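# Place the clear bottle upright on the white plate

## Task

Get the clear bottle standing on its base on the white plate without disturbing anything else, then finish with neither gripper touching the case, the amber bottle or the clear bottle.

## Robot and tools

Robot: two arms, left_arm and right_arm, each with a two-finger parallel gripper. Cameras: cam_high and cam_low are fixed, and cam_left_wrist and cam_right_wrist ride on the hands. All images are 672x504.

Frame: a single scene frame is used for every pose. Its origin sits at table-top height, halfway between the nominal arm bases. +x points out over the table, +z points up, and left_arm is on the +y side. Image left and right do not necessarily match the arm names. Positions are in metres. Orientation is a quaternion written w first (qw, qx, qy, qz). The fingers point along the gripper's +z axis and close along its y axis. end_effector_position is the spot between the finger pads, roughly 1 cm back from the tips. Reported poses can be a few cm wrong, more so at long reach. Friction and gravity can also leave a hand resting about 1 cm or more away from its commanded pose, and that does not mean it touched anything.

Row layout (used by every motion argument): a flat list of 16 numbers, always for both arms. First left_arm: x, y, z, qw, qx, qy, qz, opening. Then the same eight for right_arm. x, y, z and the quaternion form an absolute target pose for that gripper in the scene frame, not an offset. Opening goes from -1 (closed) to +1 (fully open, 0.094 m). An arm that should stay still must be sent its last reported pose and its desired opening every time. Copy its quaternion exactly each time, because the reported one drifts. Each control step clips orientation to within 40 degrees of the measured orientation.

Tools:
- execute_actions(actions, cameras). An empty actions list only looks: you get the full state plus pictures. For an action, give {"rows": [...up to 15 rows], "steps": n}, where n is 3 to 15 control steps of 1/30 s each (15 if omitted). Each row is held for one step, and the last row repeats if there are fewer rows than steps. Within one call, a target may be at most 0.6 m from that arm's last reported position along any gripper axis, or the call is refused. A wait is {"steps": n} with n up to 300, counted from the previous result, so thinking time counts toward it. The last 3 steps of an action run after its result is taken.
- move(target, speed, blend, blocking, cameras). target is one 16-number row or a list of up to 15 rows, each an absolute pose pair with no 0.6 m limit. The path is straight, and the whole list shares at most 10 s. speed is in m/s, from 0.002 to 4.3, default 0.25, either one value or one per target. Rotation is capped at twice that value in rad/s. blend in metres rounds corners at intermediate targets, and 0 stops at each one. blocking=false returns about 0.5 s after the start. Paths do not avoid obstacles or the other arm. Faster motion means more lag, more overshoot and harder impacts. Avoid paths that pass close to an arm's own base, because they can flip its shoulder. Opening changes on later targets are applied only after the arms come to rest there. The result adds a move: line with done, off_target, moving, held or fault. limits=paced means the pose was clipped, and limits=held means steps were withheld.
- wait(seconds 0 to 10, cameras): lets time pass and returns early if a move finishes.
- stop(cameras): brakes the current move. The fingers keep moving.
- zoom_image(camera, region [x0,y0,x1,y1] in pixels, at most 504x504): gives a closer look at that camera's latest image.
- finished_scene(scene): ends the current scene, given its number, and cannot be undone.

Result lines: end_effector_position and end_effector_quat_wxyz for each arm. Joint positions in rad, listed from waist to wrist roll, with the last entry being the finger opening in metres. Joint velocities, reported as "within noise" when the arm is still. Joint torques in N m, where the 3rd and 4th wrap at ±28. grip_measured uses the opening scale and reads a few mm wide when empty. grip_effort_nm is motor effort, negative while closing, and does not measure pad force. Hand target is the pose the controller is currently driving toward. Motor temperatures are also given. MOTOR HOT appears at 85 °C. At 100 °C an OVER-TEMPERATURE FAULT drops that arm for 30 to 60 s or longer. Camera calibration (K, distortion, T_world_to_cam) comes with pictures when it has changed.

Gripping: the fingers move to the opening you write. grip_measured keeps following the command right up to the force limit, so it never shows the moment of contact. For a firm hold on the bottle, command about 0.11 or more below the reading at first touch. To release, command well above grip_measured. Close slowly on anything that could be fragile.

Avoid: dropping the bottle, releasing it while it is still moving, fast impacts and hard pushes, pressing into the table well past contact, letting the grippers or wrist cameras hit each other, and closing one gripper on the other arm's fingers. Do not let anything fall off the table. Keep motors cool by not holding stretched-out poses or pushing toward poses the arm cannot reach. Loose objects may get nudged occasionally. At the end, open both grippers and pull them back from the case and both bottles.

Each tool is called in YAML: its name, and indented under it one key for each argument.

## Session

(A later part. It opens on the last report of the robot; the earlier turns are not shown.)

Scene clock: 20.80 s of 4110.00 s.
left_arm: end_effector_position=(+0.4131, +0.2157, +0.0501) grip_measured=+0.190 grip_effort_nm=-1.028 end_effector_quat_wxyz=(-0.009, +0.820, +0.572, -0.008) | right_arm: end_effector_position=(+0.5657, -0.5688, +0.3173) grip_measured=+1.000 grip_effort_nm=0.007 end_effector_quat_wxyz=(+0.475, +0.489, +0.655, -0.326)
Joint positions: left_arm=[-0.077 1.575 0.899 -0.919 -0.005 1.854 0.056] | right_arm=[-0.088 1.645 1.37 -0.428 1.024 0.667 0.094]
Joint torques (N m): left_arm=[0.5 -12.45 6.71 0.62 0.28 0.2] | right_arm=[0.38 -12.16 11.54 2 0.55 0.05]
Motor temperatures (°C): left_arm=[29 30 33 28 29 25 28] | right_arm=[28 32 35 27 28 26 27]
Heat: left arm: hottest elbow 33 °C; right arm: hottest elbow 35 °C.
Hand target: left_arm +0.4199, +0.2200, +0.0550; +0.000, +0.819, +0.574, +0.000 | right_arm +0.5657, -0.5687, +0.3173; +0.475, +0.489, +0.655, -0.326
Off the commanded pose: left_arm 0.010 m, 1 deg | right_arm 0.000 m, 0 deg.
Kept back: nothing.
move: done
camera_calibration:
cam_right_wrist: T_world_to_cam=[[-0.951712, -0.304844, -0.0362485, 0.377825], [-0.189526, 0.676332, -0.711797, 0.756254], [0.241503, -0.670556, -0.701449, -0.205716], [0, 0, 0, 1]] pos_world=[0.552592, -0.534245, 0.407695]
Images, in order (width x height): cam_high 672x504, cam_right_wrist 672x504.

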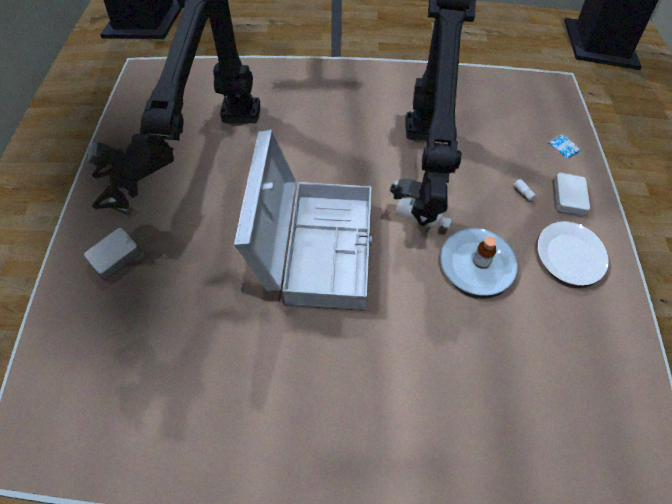

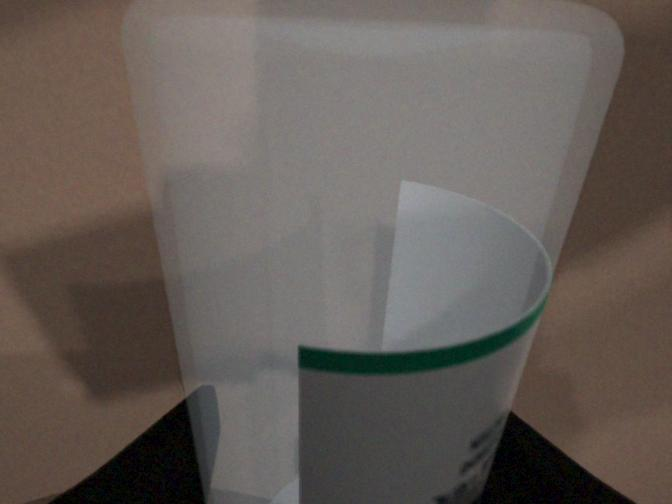

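move:
  target: [0.42,0.22,0.047,0,0.819,0.574,0,-0.3,0.5657,-0.5688,0.3173,0.475,0.489,0.655,-0.326,1]
  speed: 0.02
  cameras: []

move:
  target: [0.42,0.22,0.041,0,0.819,0.574,0,-0.3,0.5657,-0.5688,0.3173,0.475,0.489,0.655,-0.326,1]
  speed: 0.02
  cameras: ["cam_high","cam_right_wrist"]

zoom_image:
  camera: "cam_high"
  region: [370, 150, 490, 270]

Scene clock: 21.77 s of 4110.00 s.
left_arm: end_effector_position=(+0.4132, +0.2157, +0.0424) grip_measured=+0.190 grip_effort_nm=-1.033 end_effector_quat_wxyz=(-0.009, +0.820, +0.572, -0.007) | right_arm: end_effector_position=(+0.5657, -0.5688, +0.3173) grip_measured=+1.000 grip_effort_nm=0.007 end_effector_quat_wxyz=(+0.475, +0.489, +0.655, -0.326)
Joint positions: left_arm=[-0.077 1.589 0.891 -0.895 -0.005 1.854 0.056] | right_arm=[-0.088 1.645 1.37 -0.428 1.024 0.667 0.094]
Joint torques (N m): left_arm=[0.56 -12.98 6.56 0.72 0.29 0.21] | right_arm=[0.44 -12.1 11.52 2.02 0.56 0.05]
Heat: left arm: hottest elbow 33 °C; right arm: hottest elbow 35 °C.
Hand target: left_arm +0.4199, +0.2200, +0.0471; +0.000, +0.819, +0.574, +0.000 | right_arm +0.5657, -0.5687, +0.3173; +0.475, +0.489, +0.655, -0.326
Off the commanded pose: left_arm 0.009 m, 1 deg | right_arm 0.000 m, 0 deg.
Kept back: nothing.
move: done
No camera images: "cameras" was empty.

Scene clock: 22.50 s of 4110.00 s.
left_arm: end_effector_position=(+0.4133, +0.2156, +0.0367) grip_measured=+0.190 grip_effort_nm=-1.028 end_effector_quat_wxyz=(-0.009, +0.820, +0.572, -0.007) | right_arm: end_effector_position=(+0.5657, -0.5688, +0.3173) grip_measured=+1.000 grip_effort_nm=0.012 end_effector_quat_wxyz=(+0.475, +0.489, +0.655, -0.326)
Joint positions: left_arm=[-0.077 1.6 0.885 -0.878 -0.005 1.854 0.056] | right_arm=[-0.088 1.645 1.37 -0.428 1.024 0.667 0.094]
Joint torques (N m): left_arm=[0.5 -12.75 6.42 0.7 0.28 0.21] | right_arm=[0.38 -12.1 11.55 2.02 0.56 0.05]
Heat: left arm: hottest elbow 33 °C; right arm: hottest elbow 35 °C.
Hand target: left_arm +0.4199, +0.2200, +0.0411; +0.000, +0.819, +0.574, +0.000 | right_arm +0.5657, -0.5687, +0.3173; +0.475, +0.489, +0.655, -0.326
Off the commanded pose: left_arm 0.009 m, 1 deg | right_arm 0.000 m, 0 deg.
Kept back: nothing.
move: done
camera_calibration:
cam_right_wrist: T_world_to_cam=[[-0.951712, -0.304844, -0.0362485, 0.377825], [-0.189526, 0.676332, -0.711797, 0.756254], [0.241503, -0.670556, -0.701449, -0.205716], [0, 0, 0, 1]] pos_world=[0.552592, -0.534245, 0.407695]
Images, in order (width x height): cam_high 672x504, cam_right_wrist 672x504.

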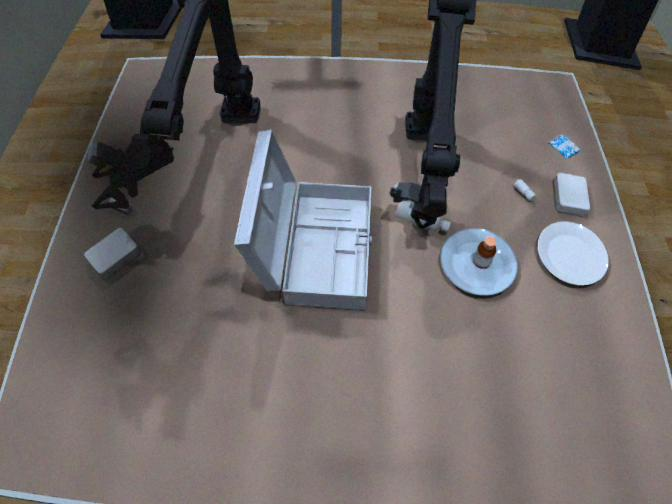

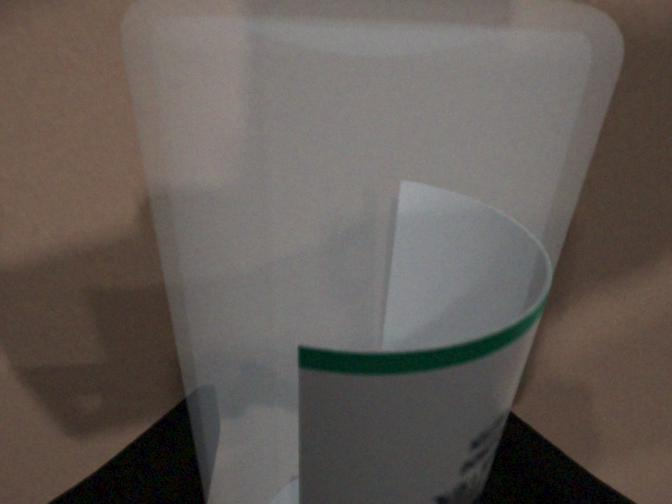

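Scaled by 4.200 from the camera's 672x504 image, which has a finer 960x720 frame.

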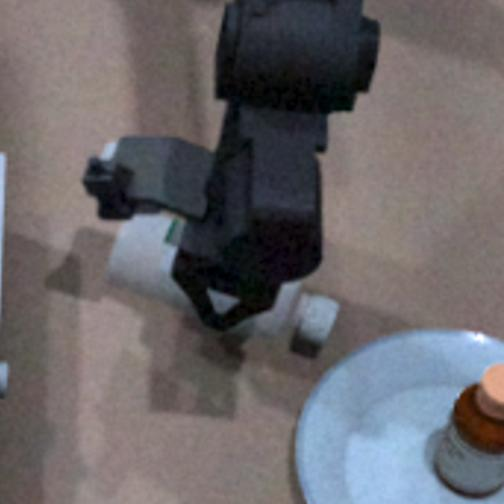

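move:
  target: [0.42,0.22,0.035,0,0.819,0.574,0,-0.3,0.5657,-0.5688,0.3173,0.475,0.489,0.655,-0.326,1]
  speed: 0.02
  cameras: []

move:
  target: [0.42,0.22,0.029,0,0.819,0.574,0,-0.3,0.5657,-0.5688,0.3173,0.475,0.489,0.655,-0.326,1]
  speed: 0.02
  cameras: ["cam_high","cam_right_wrist"]

zoom_image:
  camera: "cam_high"
  region: [370, 150, 490, 270]

Scene clock: 23.43 s of 4110.00 s.
left_arm: end_effector_position=(+0.4160, +0.2155, +0.0354) grip_measured=+0.190 grip_effort_nm=-1.023 end_effector_quat_wxyz=(-0.005, +0.820, +0.572, -0.003) | right_arm: end_effector_position=(+0.5657, -0.5688, +0.3173) grip_measured=+1.000 grip_effort_nm=0.007 end_effector_quat_wxyz=(+0.475, +0.489, +0.655, -0.326)
Joint positions: left_arm=[-0.077 1.603 0.884 -0.864 -0.005 1.854 0.056] | right_arm=[-0.088 1.645 1.37 -0.428 1.024 0.667 0.094]
Joint torques (N m): left_arm=[0.56 -12.04 6.06 0.88 0.29 0.21] | right_arm=[0.44 -12.16 11.54 2.02 0.56 0.05]
Heat: left arm: hottest elbow 33 °C; right arm: hottest elbow 35 °C.
Hand target: left_arm +0.4199, +0.2200, +0.0351; +0.000, +0.819, +0.574, +0.000 | right_arm +0.5657, -0.5687, +0.3173; +0.475, +0.489, +0.655, -0.326
Off the commanded pose: left_arm 0.006 m, 1 deg | right_arm 0.000 m, 0 deg.
Kept back: nothing.
move: done
No camera images: "cameras" was empty.

Scene clock: 24.13 s of 4110.00 s.
left_arm: end_effector_position=(+0.4187, +0.2153, +0.0348) grip_measured=+0.190 grip_effort_nm=-1.038 end_effector_quat_wxyz=(-0.001, +0.820, +0.572, +0.002) | right_arm: end_effector_position=(+0.5657, -0.5688, +0.3173) grip_measured=+1.000 grip_effort_nm=0.012 end_effector_quat_wxyz=(+0.475, +0.489, +0.655, -0.326)
Joint positions: left_arm=[-0.077 1.603 0.883 -0.849 -0.005 1.854 0.056] | right_arm=[-0.088 1.645 1.37 -0.428 1.024 0.667 0.094]
Joint torques (N m): left_arm=[0.5 -11.22 5.76 1.05 0.3 0.21] | right_arm=[0.38 -12.16 11.55 2.02 0.56 0.04]
Heat: left arm: hottest elbow 33 °C; right arm: hottest elbow 35 °C.
Hand target: left_arm +0.4198, +0.2199, +0.0291; +0.000, +0.819, +0.574, +0.000 | right_arm +0.5657, -0.5687, +0.3173; +0.475, +0.489, +0.655, -0.326
Off the commanded pose: left_arm 0.008 m, 0 deg | right_arm 0.000 m, 0 deg.
Kept back: nothing.
move: done
camera_calibration:
cam_right_wrist: T_world_to_cam=[[-0.951712, -0.304844, -0.0362485, 0.377825], [-0.189526, 0.676332, -0.711797, 0.756254], [0.241503, -0.670556, -0.701449, -0.205716], [0, 0, 0, 1]] pos_world=[0.552592, -0.534245, 0.407695]
Images, in order (width x height): cam_high 672x504, cam_right_wrist 672x504.

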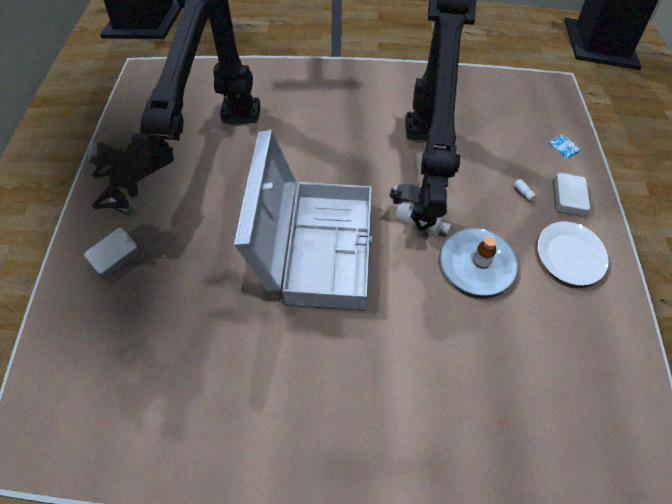

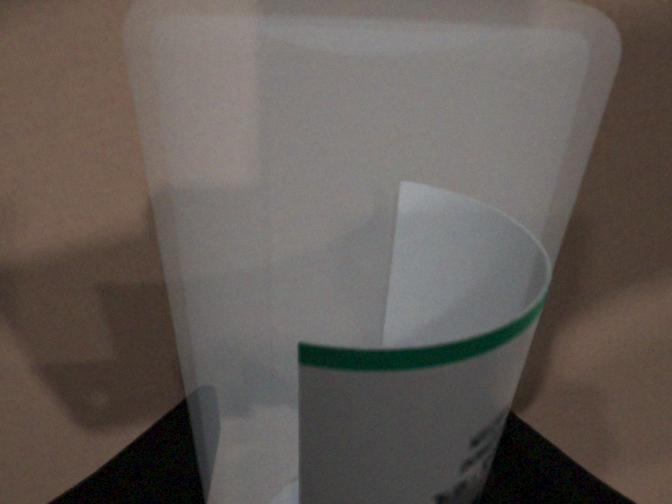

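Scaled by 4.200 from the camera's 672x504 image, which has a finer 960x720 frame.

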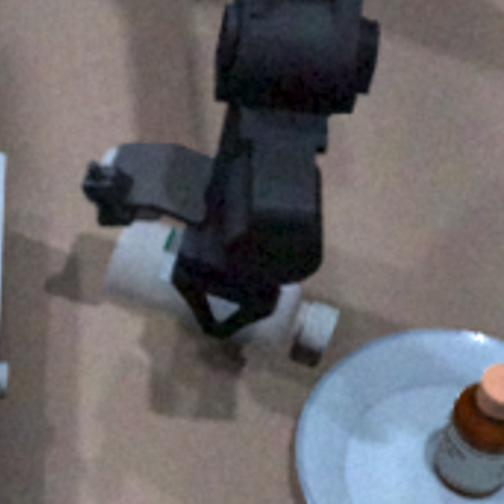

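move:
  target:
    - [0.42,0.22,0.034,0,0.819,0.574,0,0.17,0.5657,-0.5688,0.3173,0.475,0.489,0.655,-0.326,1]
    - [0.42,0.22,0.034,0,0.819,0.574,0,0.26,0.5657,-0.5688,0.3173,0.475,0.489,0.655,-0.326,1]
    - [0.42,0.22,0.034,0,0.819,0.574,0,0.7,0.5657,-0.5688,0.3173,0.475,0.489,0.655,-0.326,1]
    - [0.42,0.22,0.20,0,0.819,0.574,0,0.7,0.5657,-0.5688,0.3173,0.475,0.489,0.655,-0.326,1]
  speed: 0.08
  cameras: ["cam_high","cam_right_wrist"]

move:
  target:
    - [0.41,0.22,0.25,0,0.342,0.94,0,0.7,0.5657,-0.5688,0.3173,0.475,0.489,0.655,-0.326,1]
    - [0.40,0.215,0.24,0,-0.574,0.819,0,0.7,0.5657,-0.5688,0.3173,0.475,0.489,0.655,-0.326,1]
  speed: 0.5
  cameras: ["cam_high","cam_right_wrist"]

zoom_image:
  camera: "cam_high"
  region: [370, 150, 490, 270]

Scene clock: 29.93 s of 4110.00 s.
left_arm: end_effector_position=(+0.4037, +0.2162, +0.1780) grip_measured=+0.697 grip_effort_nm=0.168 end_effector_quat_wxyz=(-0.018, +0.820, +0.572, -0.019) | right_arm: end_effector_position=(+0.5657, -0.5688, +0.3173) grip_measured=+1.000 grip_effort_nm=0.012 end_effector_quat_wxyz=(+0.475, +0.489, +0.655, -0.326)
Joint positions: left_arm=[-0.077 1.398 1.085 -1.31 -0.004 1.854 0.08] | right_arm=[-0.088 1.645 1.37 -0.428 1.024 0.667 0.094]
Joint torques (N m): left_arm=[0.56 -11.63 11.36 -0.14 0.23 0.2] | right_arm=[0.44 -12.1 11.55 2 0.56 0.05]
Heat: left arm: hottest elbow 34 °C; right arm: hottest elbow 36 °C.
Hand target: left_arm +0.4190, +0.2200, +0.2001; +0.000, +0.819, +0.574, +0.000 | right_arm +0.5657, -0.5687, +0.3173; +0.475, +0.489, +0.655, -0.326
Off the commanded pose: left_arm 0.028 m, 3 deg | right_arm 0.000 m, 0 deg.
Kept back: nothing.
move: off_target (left_arm)
camera_calibration:
cam_right_wrist: T_world_to_cam=[[-0.951712, -0.304844, -0.0362485, 0.377825], [-0.189526, 0.676332, -0.711797, 0.756254], [0.241503, -0.670556, -0.701449, -0.205716], [0, 0, 0, 1]] pos_world=[0.552592, -0.534245, 0.407695]
Images, in order (width x height): cam_high 672x504, cam_right_wrist 672x504.

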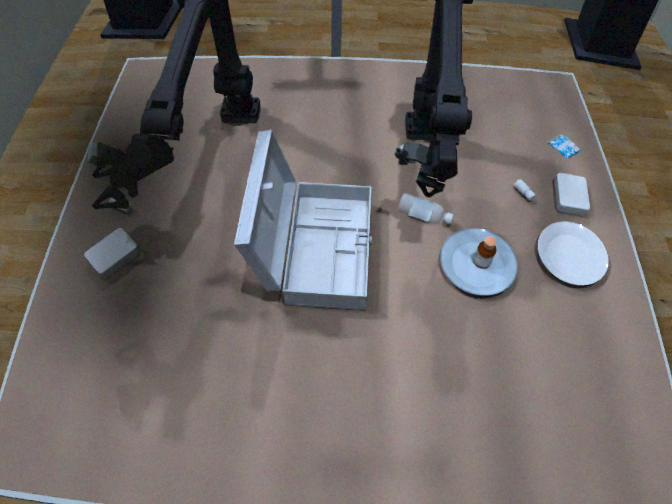

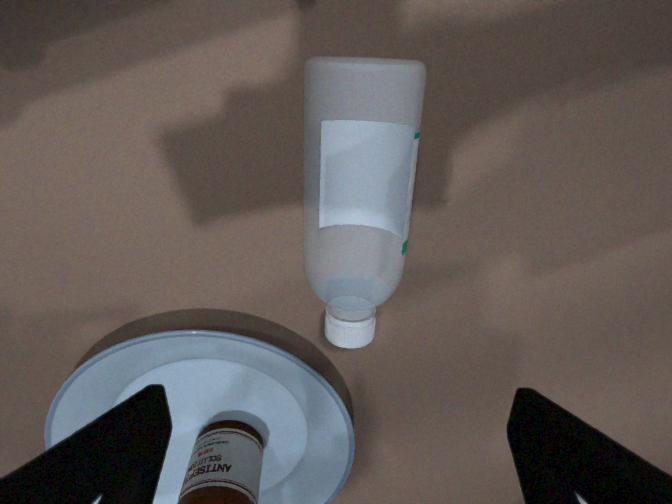

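Scene clock: 34.03 s of 4110.00 s.
left_arm: end_effector_position=(+0.3955, +0.2167, +0.2302) grip_measured=+0.697 grip_effort_nm=0.144 end_effector_quat_wxyz=(-0.016, -0.571, +0.821, +0.010) | right_arm: end_effector_position=(+0.5657, -0.5688, +0.3173) grip_measured=+1.000 grip_effort_nm=0.012 end_effector_quat_wxyz=(+0.475, +0.489, +0.655, -0.326)
Joint positions: left_arm=[-0.073 1.333 1.163 -1.438 0.005 -1.28 0.08] | right_arm=[-0.088 1.645 1.37 -0.428 1.024 0.667 0.094]
Joint torques (N m): left_arm=[-1.03 -11.99 8.69 0.77 -0.24 -0.02] | right_arm=[0.44 -12.1 11.56 2.02 0.56 0.05]
Heat: left arm: hottest elbow 35 °C; right arm: hottest elbow 37 °C.
Hand target: left_arm +0.3999, +0.2150, +0.2400; +0.000, -0.574, +0.819, +0.000 | right_arm +0.5657, -0.5687, +0.3173; +0.475, +0.489, +0.655, -0.326
Off the commanded pose: left_arm 0.011 m, 2 deg | right_arm 0.000 m, 0 deg.
Kept back: nothing.
move: off_target (left_arm)
camera_calibration:
cam_right_wrist: T_world_to_cam=[[-0.951712, -0.304844, -0.0362485, 0.377825], [-0.189526, 0.676332, -0.711797, 0.756254], [0.241503, -0.670556, -0.701449, -0.205716], [0, 0, 0, 1]] pos_world=[0.552592, -0.534245, 0.407695]
Images, in order (width x height): cam_high 672x504, cam_right_wrist 672x504.

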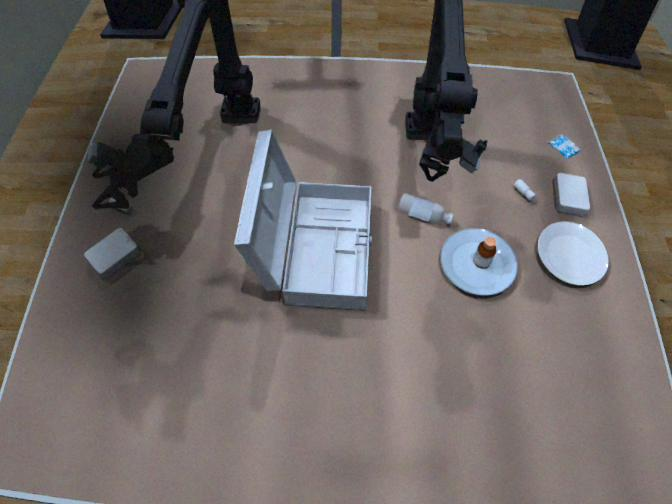

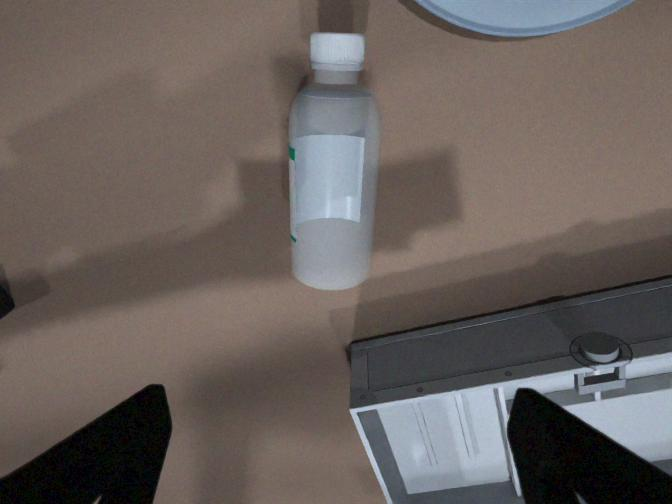

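Scaled by 4.200 from the camera's 672x504 image, which has a finer 960x720 frame.

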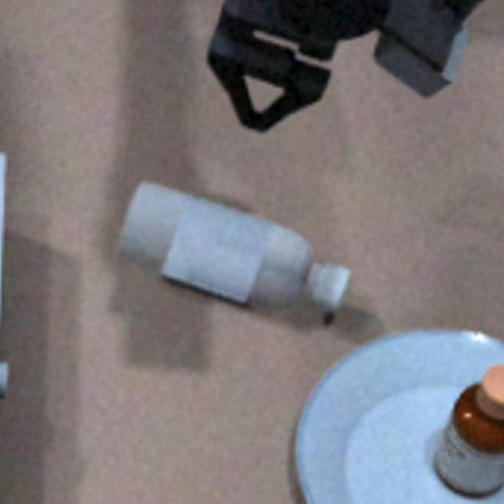

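move:
  target: [0.399,0.221,0.11,0,-0.574,0.819,0,0.7,0.5657,-0.5688,0.3173,0.475,0.489,0.655,-0.326,1]
  speed: 0.15
  cameras: ["cam_high","cam_right_wrist"]

Scene clock: 35.57 s of 4110.00 s.
left_arm: end_effector_position=(+0.3937, +0.2169, +0.1068) grip_measured=+0.697 grip_effort_nm=0.154 end_effector_quat_wxyz=(-0.009, -0.572, +0.820, +0.005) | right_arm: end_effector_position=(+0.5657, -0.5688, +0.3173) grip_measured=+1.000 grip_effort_nm=0.007 end_effector_quat_wxyz=(+0.475, +0.489, +0.655, -0.326)
Joint positions: left_arm=[-0.073 1.432 0.917 -1.075 0.004 -1.283 0.08] | right_arm=[-0.088 1.645 1.37 -0.428 1.024 0.667 0.094]
Joint torques (N m): left_arm=[0.15 -11.46 7.32 0.8 -0.25 0.15] | right_arm=[0.44 -12.1 11.56 2.02 0.56 0.05]
Heat: left arm: hottest elbow 35 °C; right arm: hottest elbow 37 °C.
Hand target: left_arm +0.3989, +0.2210, +0.1101; +0.000, -0.574, +0.819, +0.000 | right_arm +0.5657, -0.5687, +0.3173; +0.475, +0.489, +0.655, -0.326
Off the commanded pose: left_arm 0.007 m, 1 deg | right_arm 0.000 m, 0 deg.
Kept back: nothing.
move: done
camera_calibration:
cam_right_wrist: T_world_to_cam=[[-0.951712, -0.304844, -0.0362485, 0.377825], [-0.189526, 0.676332, -0.711797, 0.756254], [0.241503, -0.670556, -0.701449, -0.205716], [0, 0, 0, 1]] pos_world=[0.552592, -0.534245, 0.407695]
Images, in order (width x height): cam_high 672x504, cam_right_wrist 672x504.

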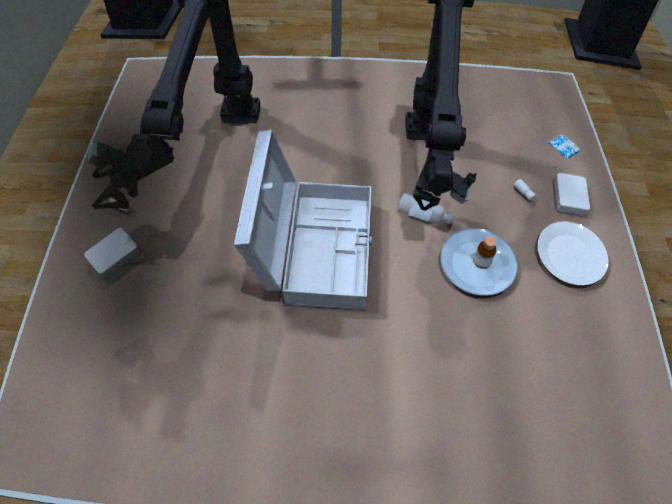

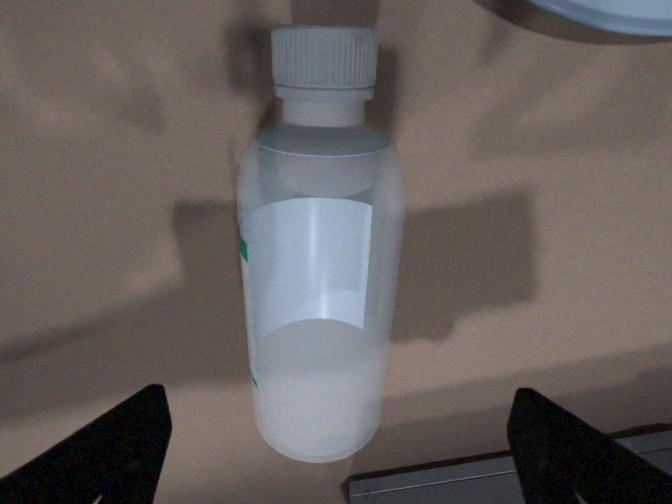

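move:
  target:
    - [0.393,0.2235,0.042,0,-0.574,0.819,0,0.7,0.5657,-0.5688,0.3173,0.475,0.489,0.655,-0.326,1]
    - [0.393,0.2235,0.042,0,-0.574,0.819,0,0.26,0.5657,-0.5688,0.3173,0.475,0.489,0.655,-0.326,1]
    - [0.393,0.2235,0.042,0,-0.574,0.819,0,0,0.5657,-0.5688,0.3173,0.475,0.489,0.655,-0.326,1]
  speed: 0.08
  cameras: ["cam_high","cam_right_wrist"]

Scene clock: 38.70 s of 4110.00 s.
left_arm: end_effector_position=(+0.3894, +0.2183, +0.0415) grip_measured=+0.184 grip_effort_nm=-1.023 end_effector_quat_wxyz=(-0.005, -0.572, +0.820, +0.002) | right_arm: end_effector_position=(+0.5657, -0.5688, +0.3173) grip_measured=+1.000 grip_effort_nm=0.007 end_effector_quat_wxyz=(+0.475, +0.489, +0.655, -0.326)
Joint positions: left_arm=[-0.071 1.529 0.814 -0.867 0.003 -1.281 0.056] | right_arm=[-0.088 1.645 1.37 -0.428 1.024 0.667 0.094]
Joint torques (N m): left_arm=[0.5 -11.11 6.17 0.77 -0.2 0.19] | right_arm=[0.38 -12.16 11.54 2 0.56 0.05]
Heat: left arm: hottest elbow 35 °C; right arm: hottest elbow 37 °C.
Hand target: left_arm +0.3929, +0.2235, +0.0421; +0.000, -0.574, +0.819, +0.000 | right_arm +0.5657, -0.5687, +0.3173; +0.475, +0.489, +0.655, -0.326
Off the commanded pose: left_arm 0.006 m, 1 deg | right_arm 0.000 m, 0 deg.
Kept back: nothing.
move: done
camera_calibration:
cam_right_wrist: T_world_to_cam=[[-0.951712, -0.304844, -0.0362485, 0.377825], [-0.189526, 0.676332, -0.711797, 0.756254], [0.241503, -0.670556, -0.701449, -0.205716], [0, 0, 0, 1]] pos_world=[0.552592, -0.534245, 0.407695]
Images, in order (width x height): cam_high 672x504, cam_right_wrist 672x504.

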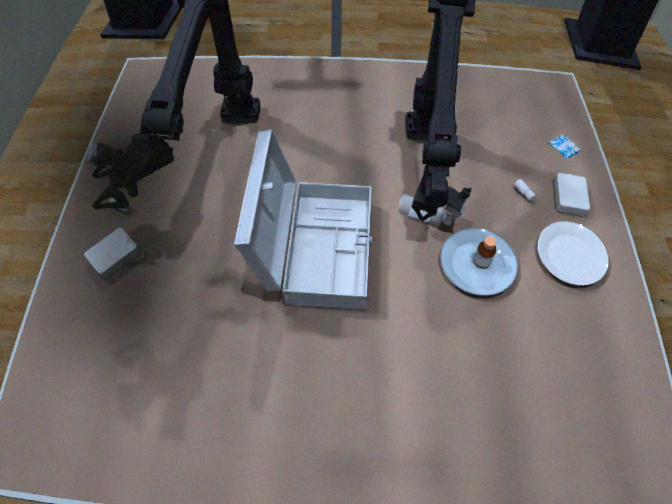

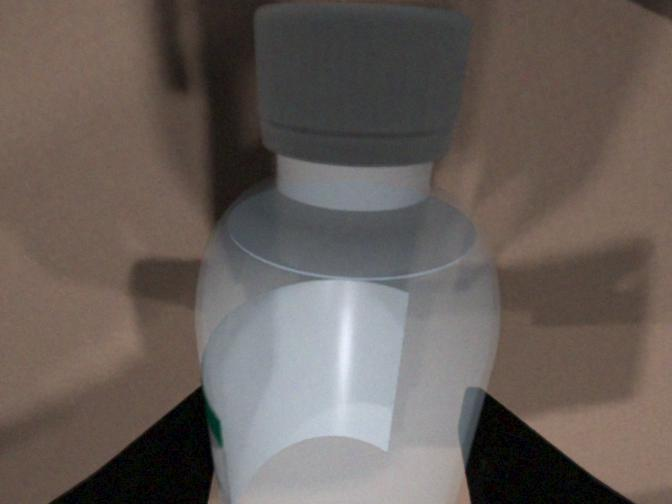

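move:
  target:
    - [0.393,0.2235,0.042,0,-0.574,0.819,0,0.28,0.5657,-0.5688,0.3173,0.475,0.489,0.655,-0.326,1]
    - [0.393,0.2235,0.035,0,-0.574,0.819,0,0.28,0.5657,-0.5688,0.3173,0.475,0.489,0.655,-0.326,1]
    - [0.393,0.2235,0.035,0,-0.574,0.819,0,-0.3,0.5657,-0.5688,0.3173,0.475,0.489,0.655,-0.326,1]
    - [0.395,0.224,0.12,0,-0.574,0.819,0,-0.3,0.5657,-0.5688,0.3173,0.475,0.489,0.655,-0.326,1]
  speed: 0.08
  cameras: ["cam_high","cam_right_wrist"]

Scene clock: 42.27 s of 4110.00 s.
left_arm: end_effector_position=(+0.3706, +0.2198, +0.0949) grip_measured=+0.179 grip_effort_nm=-1.038 end_effector_quat_wxyz=(-0.027, -0.572, +0.820, +0.020) | right_arm: end_effector_position=(+0.5657, -0.5688, +0.3173) grip_measured=+1.000 grip_effort_nm=0.007 end_effector_quat_wxyz=(+0.475, +0.489, +0.655, -0.326)
Joint positions: left_arm=[-0.07 1.421 0.867 -1.084 0.002 -1.281 0.055] | right_arm=[-0.088 1.645 1.37 -0.428 1.024 0.667 0.094]
Joint torques (N m): left_arm=[0.56 -12.04 11.06 -0.16 -0.2 0.2] | right_arm=[0.44 -12.16 11.55 2.02 0.56 0.05]
Heat: left arm: hottest elbow 35 °C; right arm: hottest elbow 38 °C.
Hand target: left_arm +0.3936, +0.2241, +0.1201; +0.000, -0.574, +0.819, +0.000 | right_arm +0.5657, -0.5687, +0.3173; +0.475, +0.489, +0.655, -0.326
Off the commanded pose: left_arm 0.035 m, 4 deg | right_arm 0.000 m, 0 deg.
Kept back: nothing.
move: off_target (left_arm)
camera_calibration:
cam_right_wrist: T_world_to_cam=[[-0.951712, -0.304844, -0.0362485, 0.377825], [-0.189526, 0.676332, -0.711797, 0.756254], [0.241503, -0.670556, -0.701449, -0.205716], [0, 0, 0, 1]] pos_world=[0.552592, -0.534245, 0.407695]
Images, in order (width x height): cam_high 672x504, cam_right_wrist 672x504.

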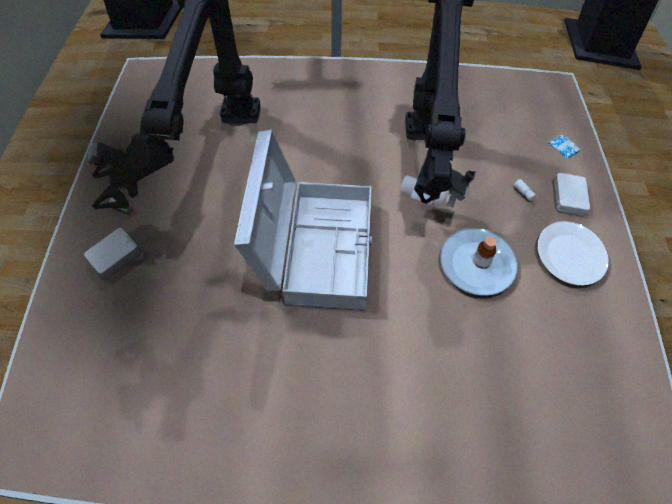

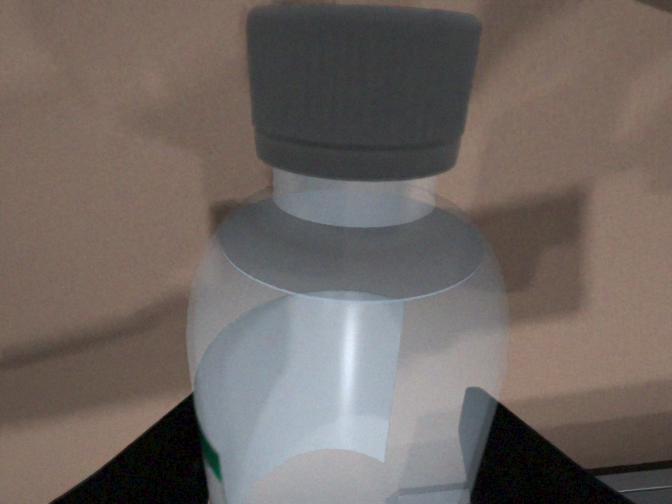

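move:
  target:
    - [0.40,0.26,0.28,0,-0.574,0.819,0,-0.3,0.5657,-0.5688,0.3173,0.475,0.489,0.655,-0.326,1]
    - [0.42,0.42,0.36,0.3034,-0.434,0.8338,0.1579,-0.3,0.5657,-0.5688,0.3173,0.475,0.489,0.655,-0.326,1]
    - [0.49,0.56,0.32,0.6607,-0.2381,0.6723,0.2340,-0.3,0.5657,-0.5688,0.3173,0.475,0.489,0.655,-0.326,1]
  speed: 0.22
  blend: 0.04
  cameras: ["cam_high","cam_right_wrist"]

move:
  target: [0.518,0.655,0.215,0.678,-0.2319,0.6548,0.2401,-0.3,0.5657,-0.5688,0.3173,0.475,0.489,0.655,-0.326,1]
  speed: 0.15
  cameras: ["cam_high","cam_low","cam_right_wrist"]

zoom_image:
  camera: "cam_high"
  region: [510, 170, 630, 290]

zoom_image:
  camera: "cam_low"
  region: [330, 180, 430, 280]

Scene clock: 47.43 s of 4110.00 s.
left_arm: end_effector_position=(+0.4907, +0.5546, +0.2891) grip_measured=+0.179 grip_effort_nm=-1.028 end_effector_quat_wxyz=(+0.635, -0.246, +0.698, +0.222) | right_arm: end_effector_position=(+0.5657, -0.5688, +0.3173) grip_measured=+1.000 grip_effort_nm=0.012 end_effector_quat_wxyz=(+0.475, +0.489, +0.655, -0.326)
Joint positions: left_arm=[0.555 1.352 0.712 0.545 -0.112 -0.014 0.055] | right_arm=[-0.088 1.645 1.37 -0.428 1.024 0.667 0.094]
Joint torques (N m): left_arm=[0.15 -12.45 9.09 3.88 0.15 0.21] | right_arm=[0.38 -12.1 11.55 2.02 0.56 0.05]
Heat: left arm: hottest elbow 36 °C; right arm: hottest elbow 38 °C.
Hand target: left_arm +0.4893, +0.5594, +0.3198; +0.661, -0.238, +0.672, +0.234 | right_arm +0.5657, -0.5687, +0.3173; +0.475, +0.489, +0.655, -0.326
Off the commanded pose: left_arm 0.031 m, 4 deg | right_arm 0.000 m, 0 deg.
Kept back: nothing.
move: off_target (left_arm)
camera_calibration:
cam_right_wrist: T_world_to_cam=[[-0.951712, -0.304844, -0.0362485, 0.377825], [-0.189526, 0.676332, -0.711797, 0.756254], [0.241503, -0.670556, -0.701449, -0.205716], [0, 0, 0, 1]] pos_world=[0.552592, -0.534245, 0.407695]
Images, in order (width x height): cam_high 672x504, cam_right_wrist 672x504.

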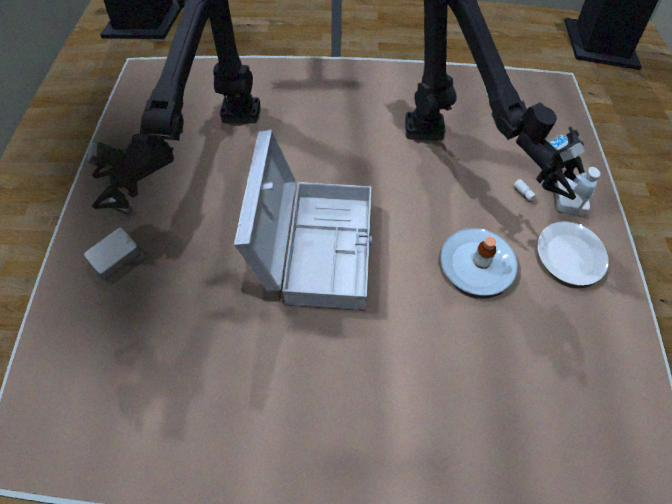

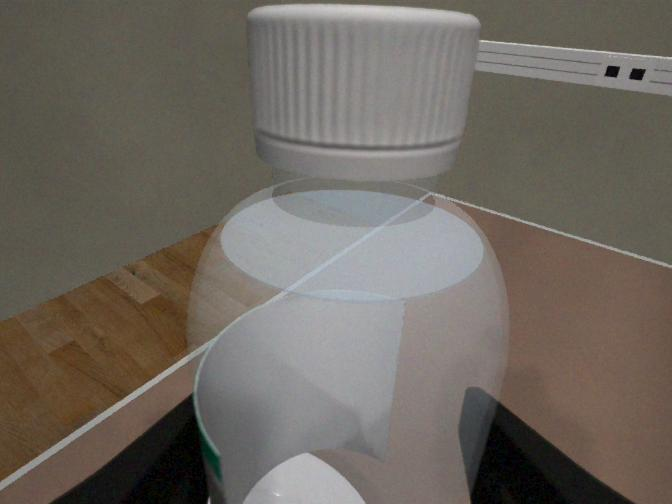

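Scene clock: 48.93 s of 4110.00 s.
left_arm: end_effector_position=(+0.5042, +0.6371, +0.1637) grip_measured=+0.179 grip_effort_nm=-1.033 end_effector_quat_wxyz=(+0.639, -0.248, +0.694, +0.221) | right_arm: end_effector_position=(+0.5657, -0.5688, +0.3173) grip_measured=+1.000 grip_effort_nm=0.007 end_effector_quat_wxyz=(+0.475, +0.489, +0.655, -0.326)
Joint positions: left_arm=[0.695 1.794 0.775 0.933 0.027 -0.008 0.055] | right_arm=[-0.088 1.645 1.37 -0.428 1.024 0.667 0.094]
Joint torques (N m): left_arm=[0.03 -16.91 10.03 3.89 0.17 0.18] | right_arm=[0.38 -12.1 11.55 2 0.56 0.04]
Heat: left arm: hottest elbow 36 °C; right arm: hottest elbow 38 °C.
Hand target: left_arm +0.5148, +0.6524, +0.2152; +0.678, -0.232, +0.655, +0.241 | right_arm +0.5657, -0.5687, +0.3173; +0.475, +0.489, +0.655, -0.326
Off the commanded pose: left_arm 0.056 m, 7 deg | right_arm 0.000 m, 0 deg.
Kept back: nothing.
move: off_target (left_arm)
camera_calibration:
cam_right_wrist: T_world_to_cam=[[-0.951712, -0.304844, -0.0362485, 0.377825], [-0.189526, 0.676332, -0.711797, 0.756254], [0.241503, -0.670556, -0.701449, -0.205716], [0, 0, 0, 1]] pos_world=[0.552592, -0.534245, 0.407695]
Images, in order (width x height): cam_high 672x504, cam_low 672x504, cam_right_wrist 672x504.

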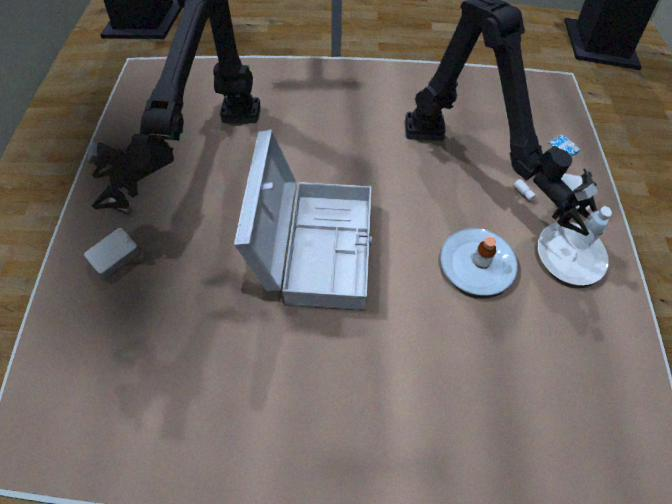

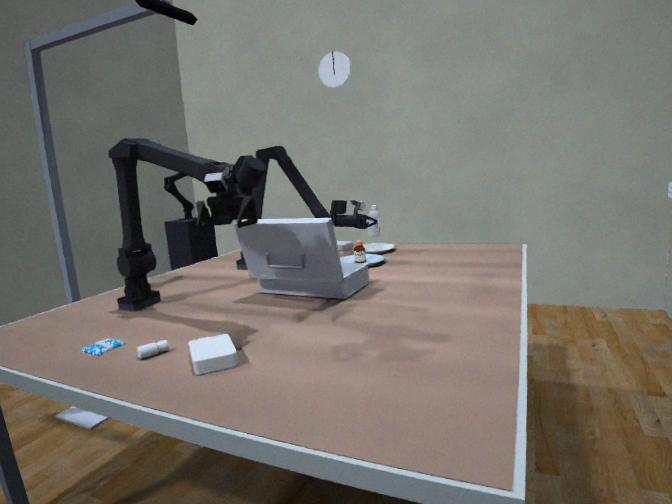

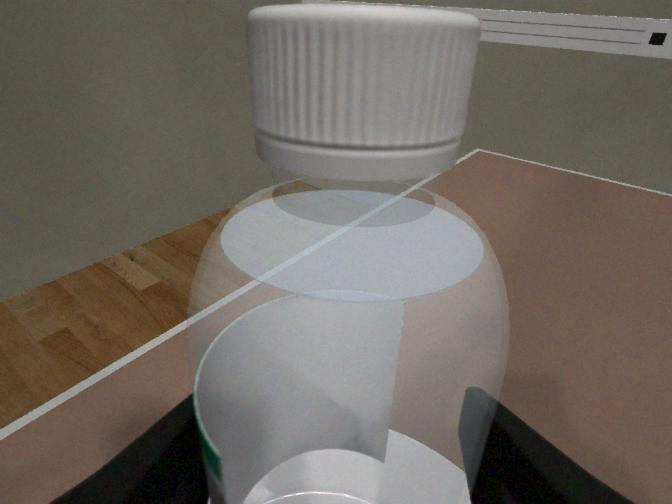

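Scaled by 4.200 from the camera's 672x504 image, which has a finer 960x720 frame.

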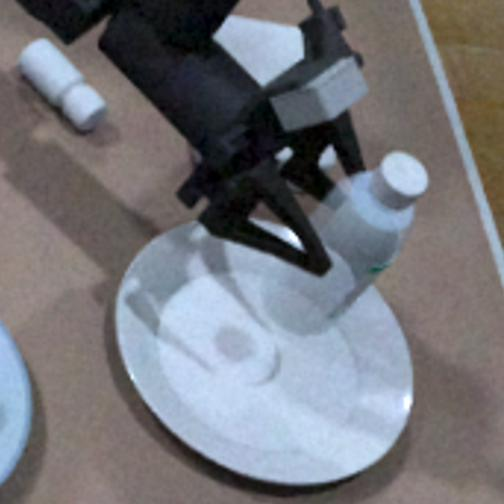

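Scaled by 5.040 from the camera's 672x504 image, which has a finer 960x720 frame.

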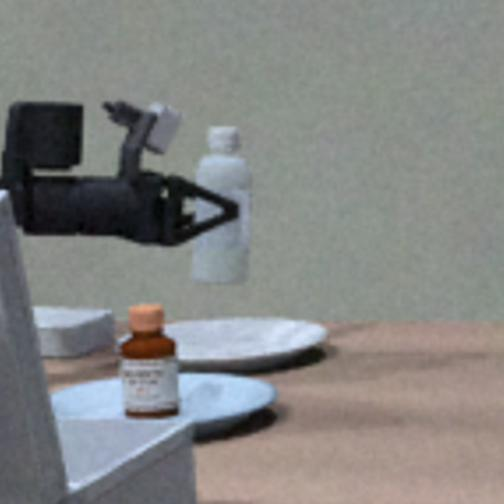

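move:
  target: [0.503,0.651,0.155,0.695,-0.2255,0.6368,0.2461,-0.3,0.5657,-0.5688,0.3173,0.475,0.489,0.655,-0.326,1]
  speed: 0.07
  cameras: ["cam_high","cam_low"]

zoom_image:
  camera: "cam_high"
  region: [510, 170, 630, 290]

zoom_image:
  camera: "cam_low"
  region: [330, 180, 430, 280]

Scene clock: 50.47 s of 4110.00 s.
left_arm: end_effector_position=(+0.5023, +0.6401, +0.1251) grip_measured=+0.179 grip_effort_nm=-1.033 end_effector_quat_wxyz=(+0.671, -0.235, +0.664, +0.231) | right_arm: end_effector_position=(+0.5657, -0.5688, +0.3173) grip_measured=+1.000 grip_effort_nm=0.007 end_effector_quat_wxyz=(+0.475, +0.489, +0.655, -0.326)
Joint positions: left_arm=[0.705 1.971 0.775 1.204 0.042 -0.008 0.055] | right_arm=[-0.088 1.645 1.37 -0.428 1.024 0.667 0.094]
Joint torques (N m): left_arm=[0.5 -17.26 5.76 3.81 0.16 0.15] | right_arm=[0.38 -12.1 11.54 2.02 0.55 0.05]
Heat: left arm: hottest elbow 36 °C; right arm: hottest elbow 38 °C.
Hand target: left_arm +0.5024, +0.6502, +0.1546; +0.695, -0.225, +0.637, +0.246 | right_arm +0.5657, -0.5687, +0.3173; +0.475, +0.489, +0.655, -0.326
Off the commanded pose: left_arm 0.032 m, 5 deg | right_arm 0.000 m, 0 deg.
Kept back: nothing.
move: off_target (left_arm)
Images, in order (width x height): cam_high 672x504, cam_low 672x504.

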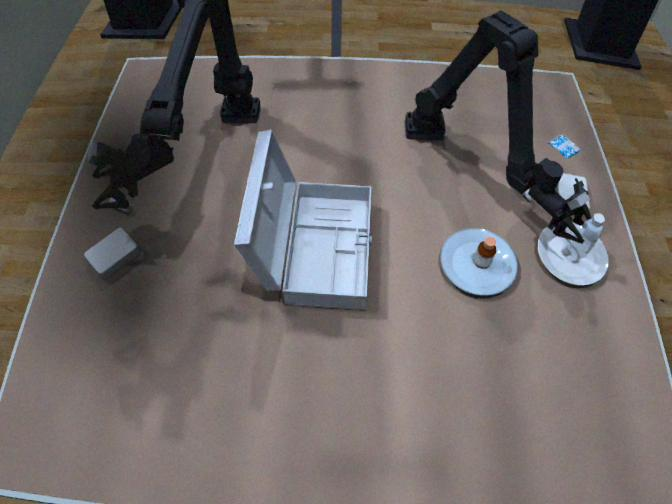

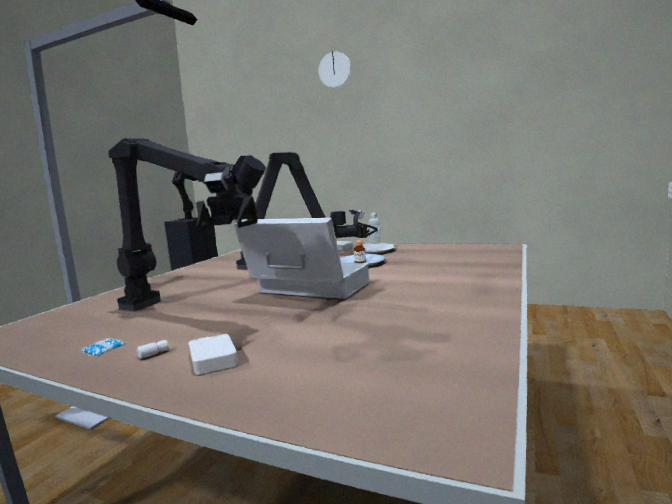

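Scaled by 4.200 from the camera's 672x504 image, which has a finer 960x720 frame.

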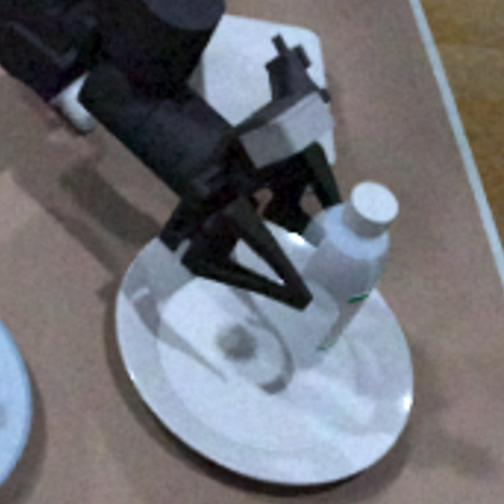

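Scaled by 5.040 from the camera's 672x504 image, which has a finer 960x720 frame.

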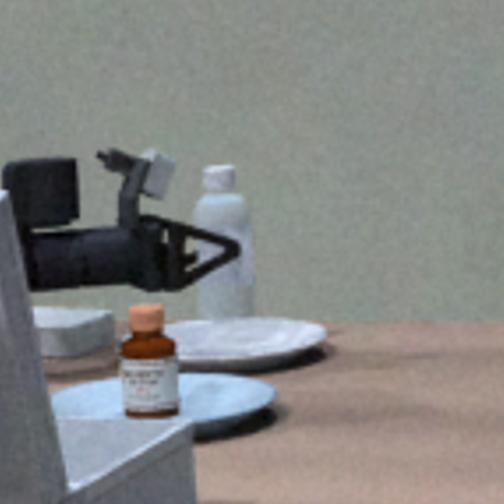

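move:
  target: [0.496,0.650,0.133,0.695,-0.2255,0.6368,0.2461,-0.3,0.5657,-0.5688,0.3173,0.475,0.489,0.655,-0.326,1]
  speed: 0.05
  cameras: ["cam_high","cam_low"]

zoom_image:
  camera: "cam_high"
  region: [510, 170, 630, 290]

zoom_image:
  camera: "cam_low"
  region: [330, 180, 430, 280]

Scene clock: 51.50 s of 4110.00 s.
left_arm: end_effector_position=(+0.4978, +0.6415, +0.1077) grip_measured=+0.179 grip_effort_nm=-1.023 end_effector_quat_wxyz=(+0.675, -0.233, +0.660, +0.233) | right_arm: end_effector_position=(+0.5657, -0.5688, +0.3173) grip_measured=+1.000 grip_effort_nm=0.007 end_effector_quat_wxyz=(+0.475, +0.489, +0.655, -0.326)
Joint positions: left_arm=[0.714 2.028 0.775 1.272 0.05 -0.008 0.055] | right_arm=[-0.088 1.645 1.37 -0.428 1.024 0.667 0.094]
Joint torques (N m): left_arm=[0.56 -17.61 4.59 3.92 0.18 0.13] | right_arm=[0.44 -12.1 11.55 2 0.56 0.04]
Heat: left arm: hottest elbow 36 °C; right arm: hottest elbow 39 °C.
Hand target: left_arm +0.4957, +0.6495, +0.1325; +0.695, -0.225, +0.637, +0.246 | right_arm +0.5657, -0.5687, +0.3173; +0.475, +0.489, +0.655, -0.326
Off the commanded pose: left_arm 0.027 m, 4 deg | right_arm 0.000 m, 0 deg.
Kept back: nothing.
move: off_target (left_arm)
Images, in order (width x height): cam_high 672x504, cam_low 672x504.

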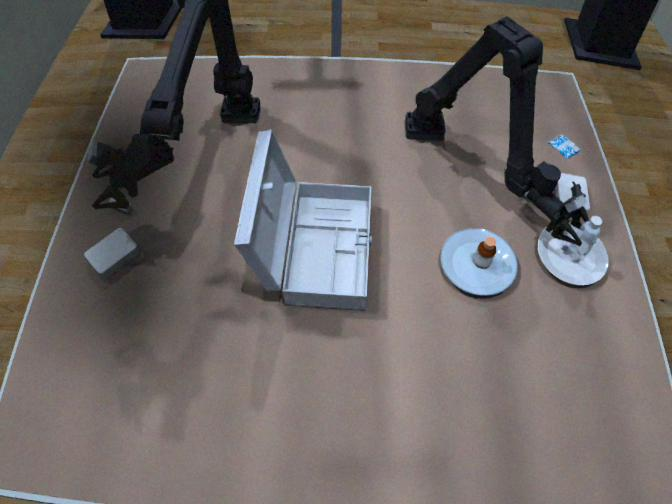

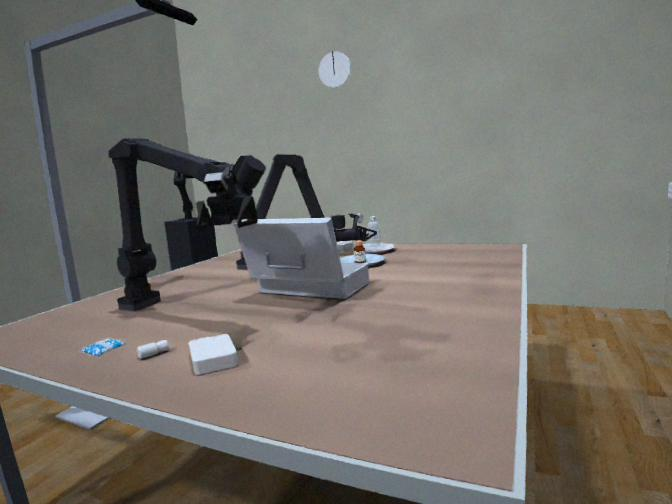

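Scaled by 4.200 from the camera's 672x504 image, which has a finer 960x720 frame.

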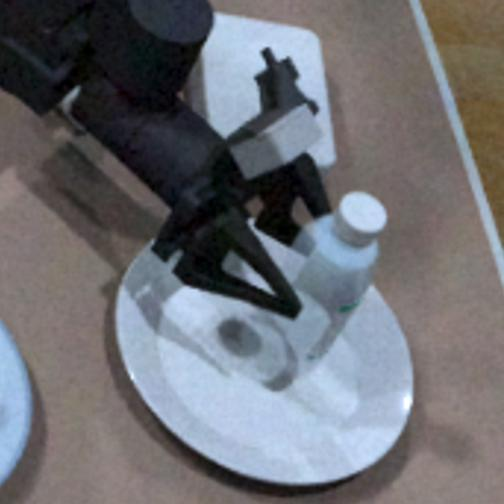

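Scaled by 5.040 from the camera's 672x504 image, which has a finer 960x720 frame.

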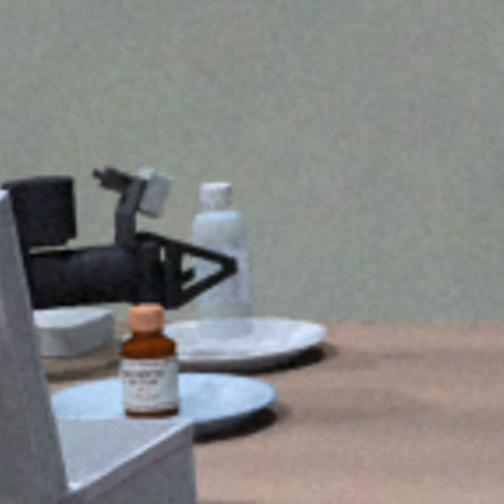

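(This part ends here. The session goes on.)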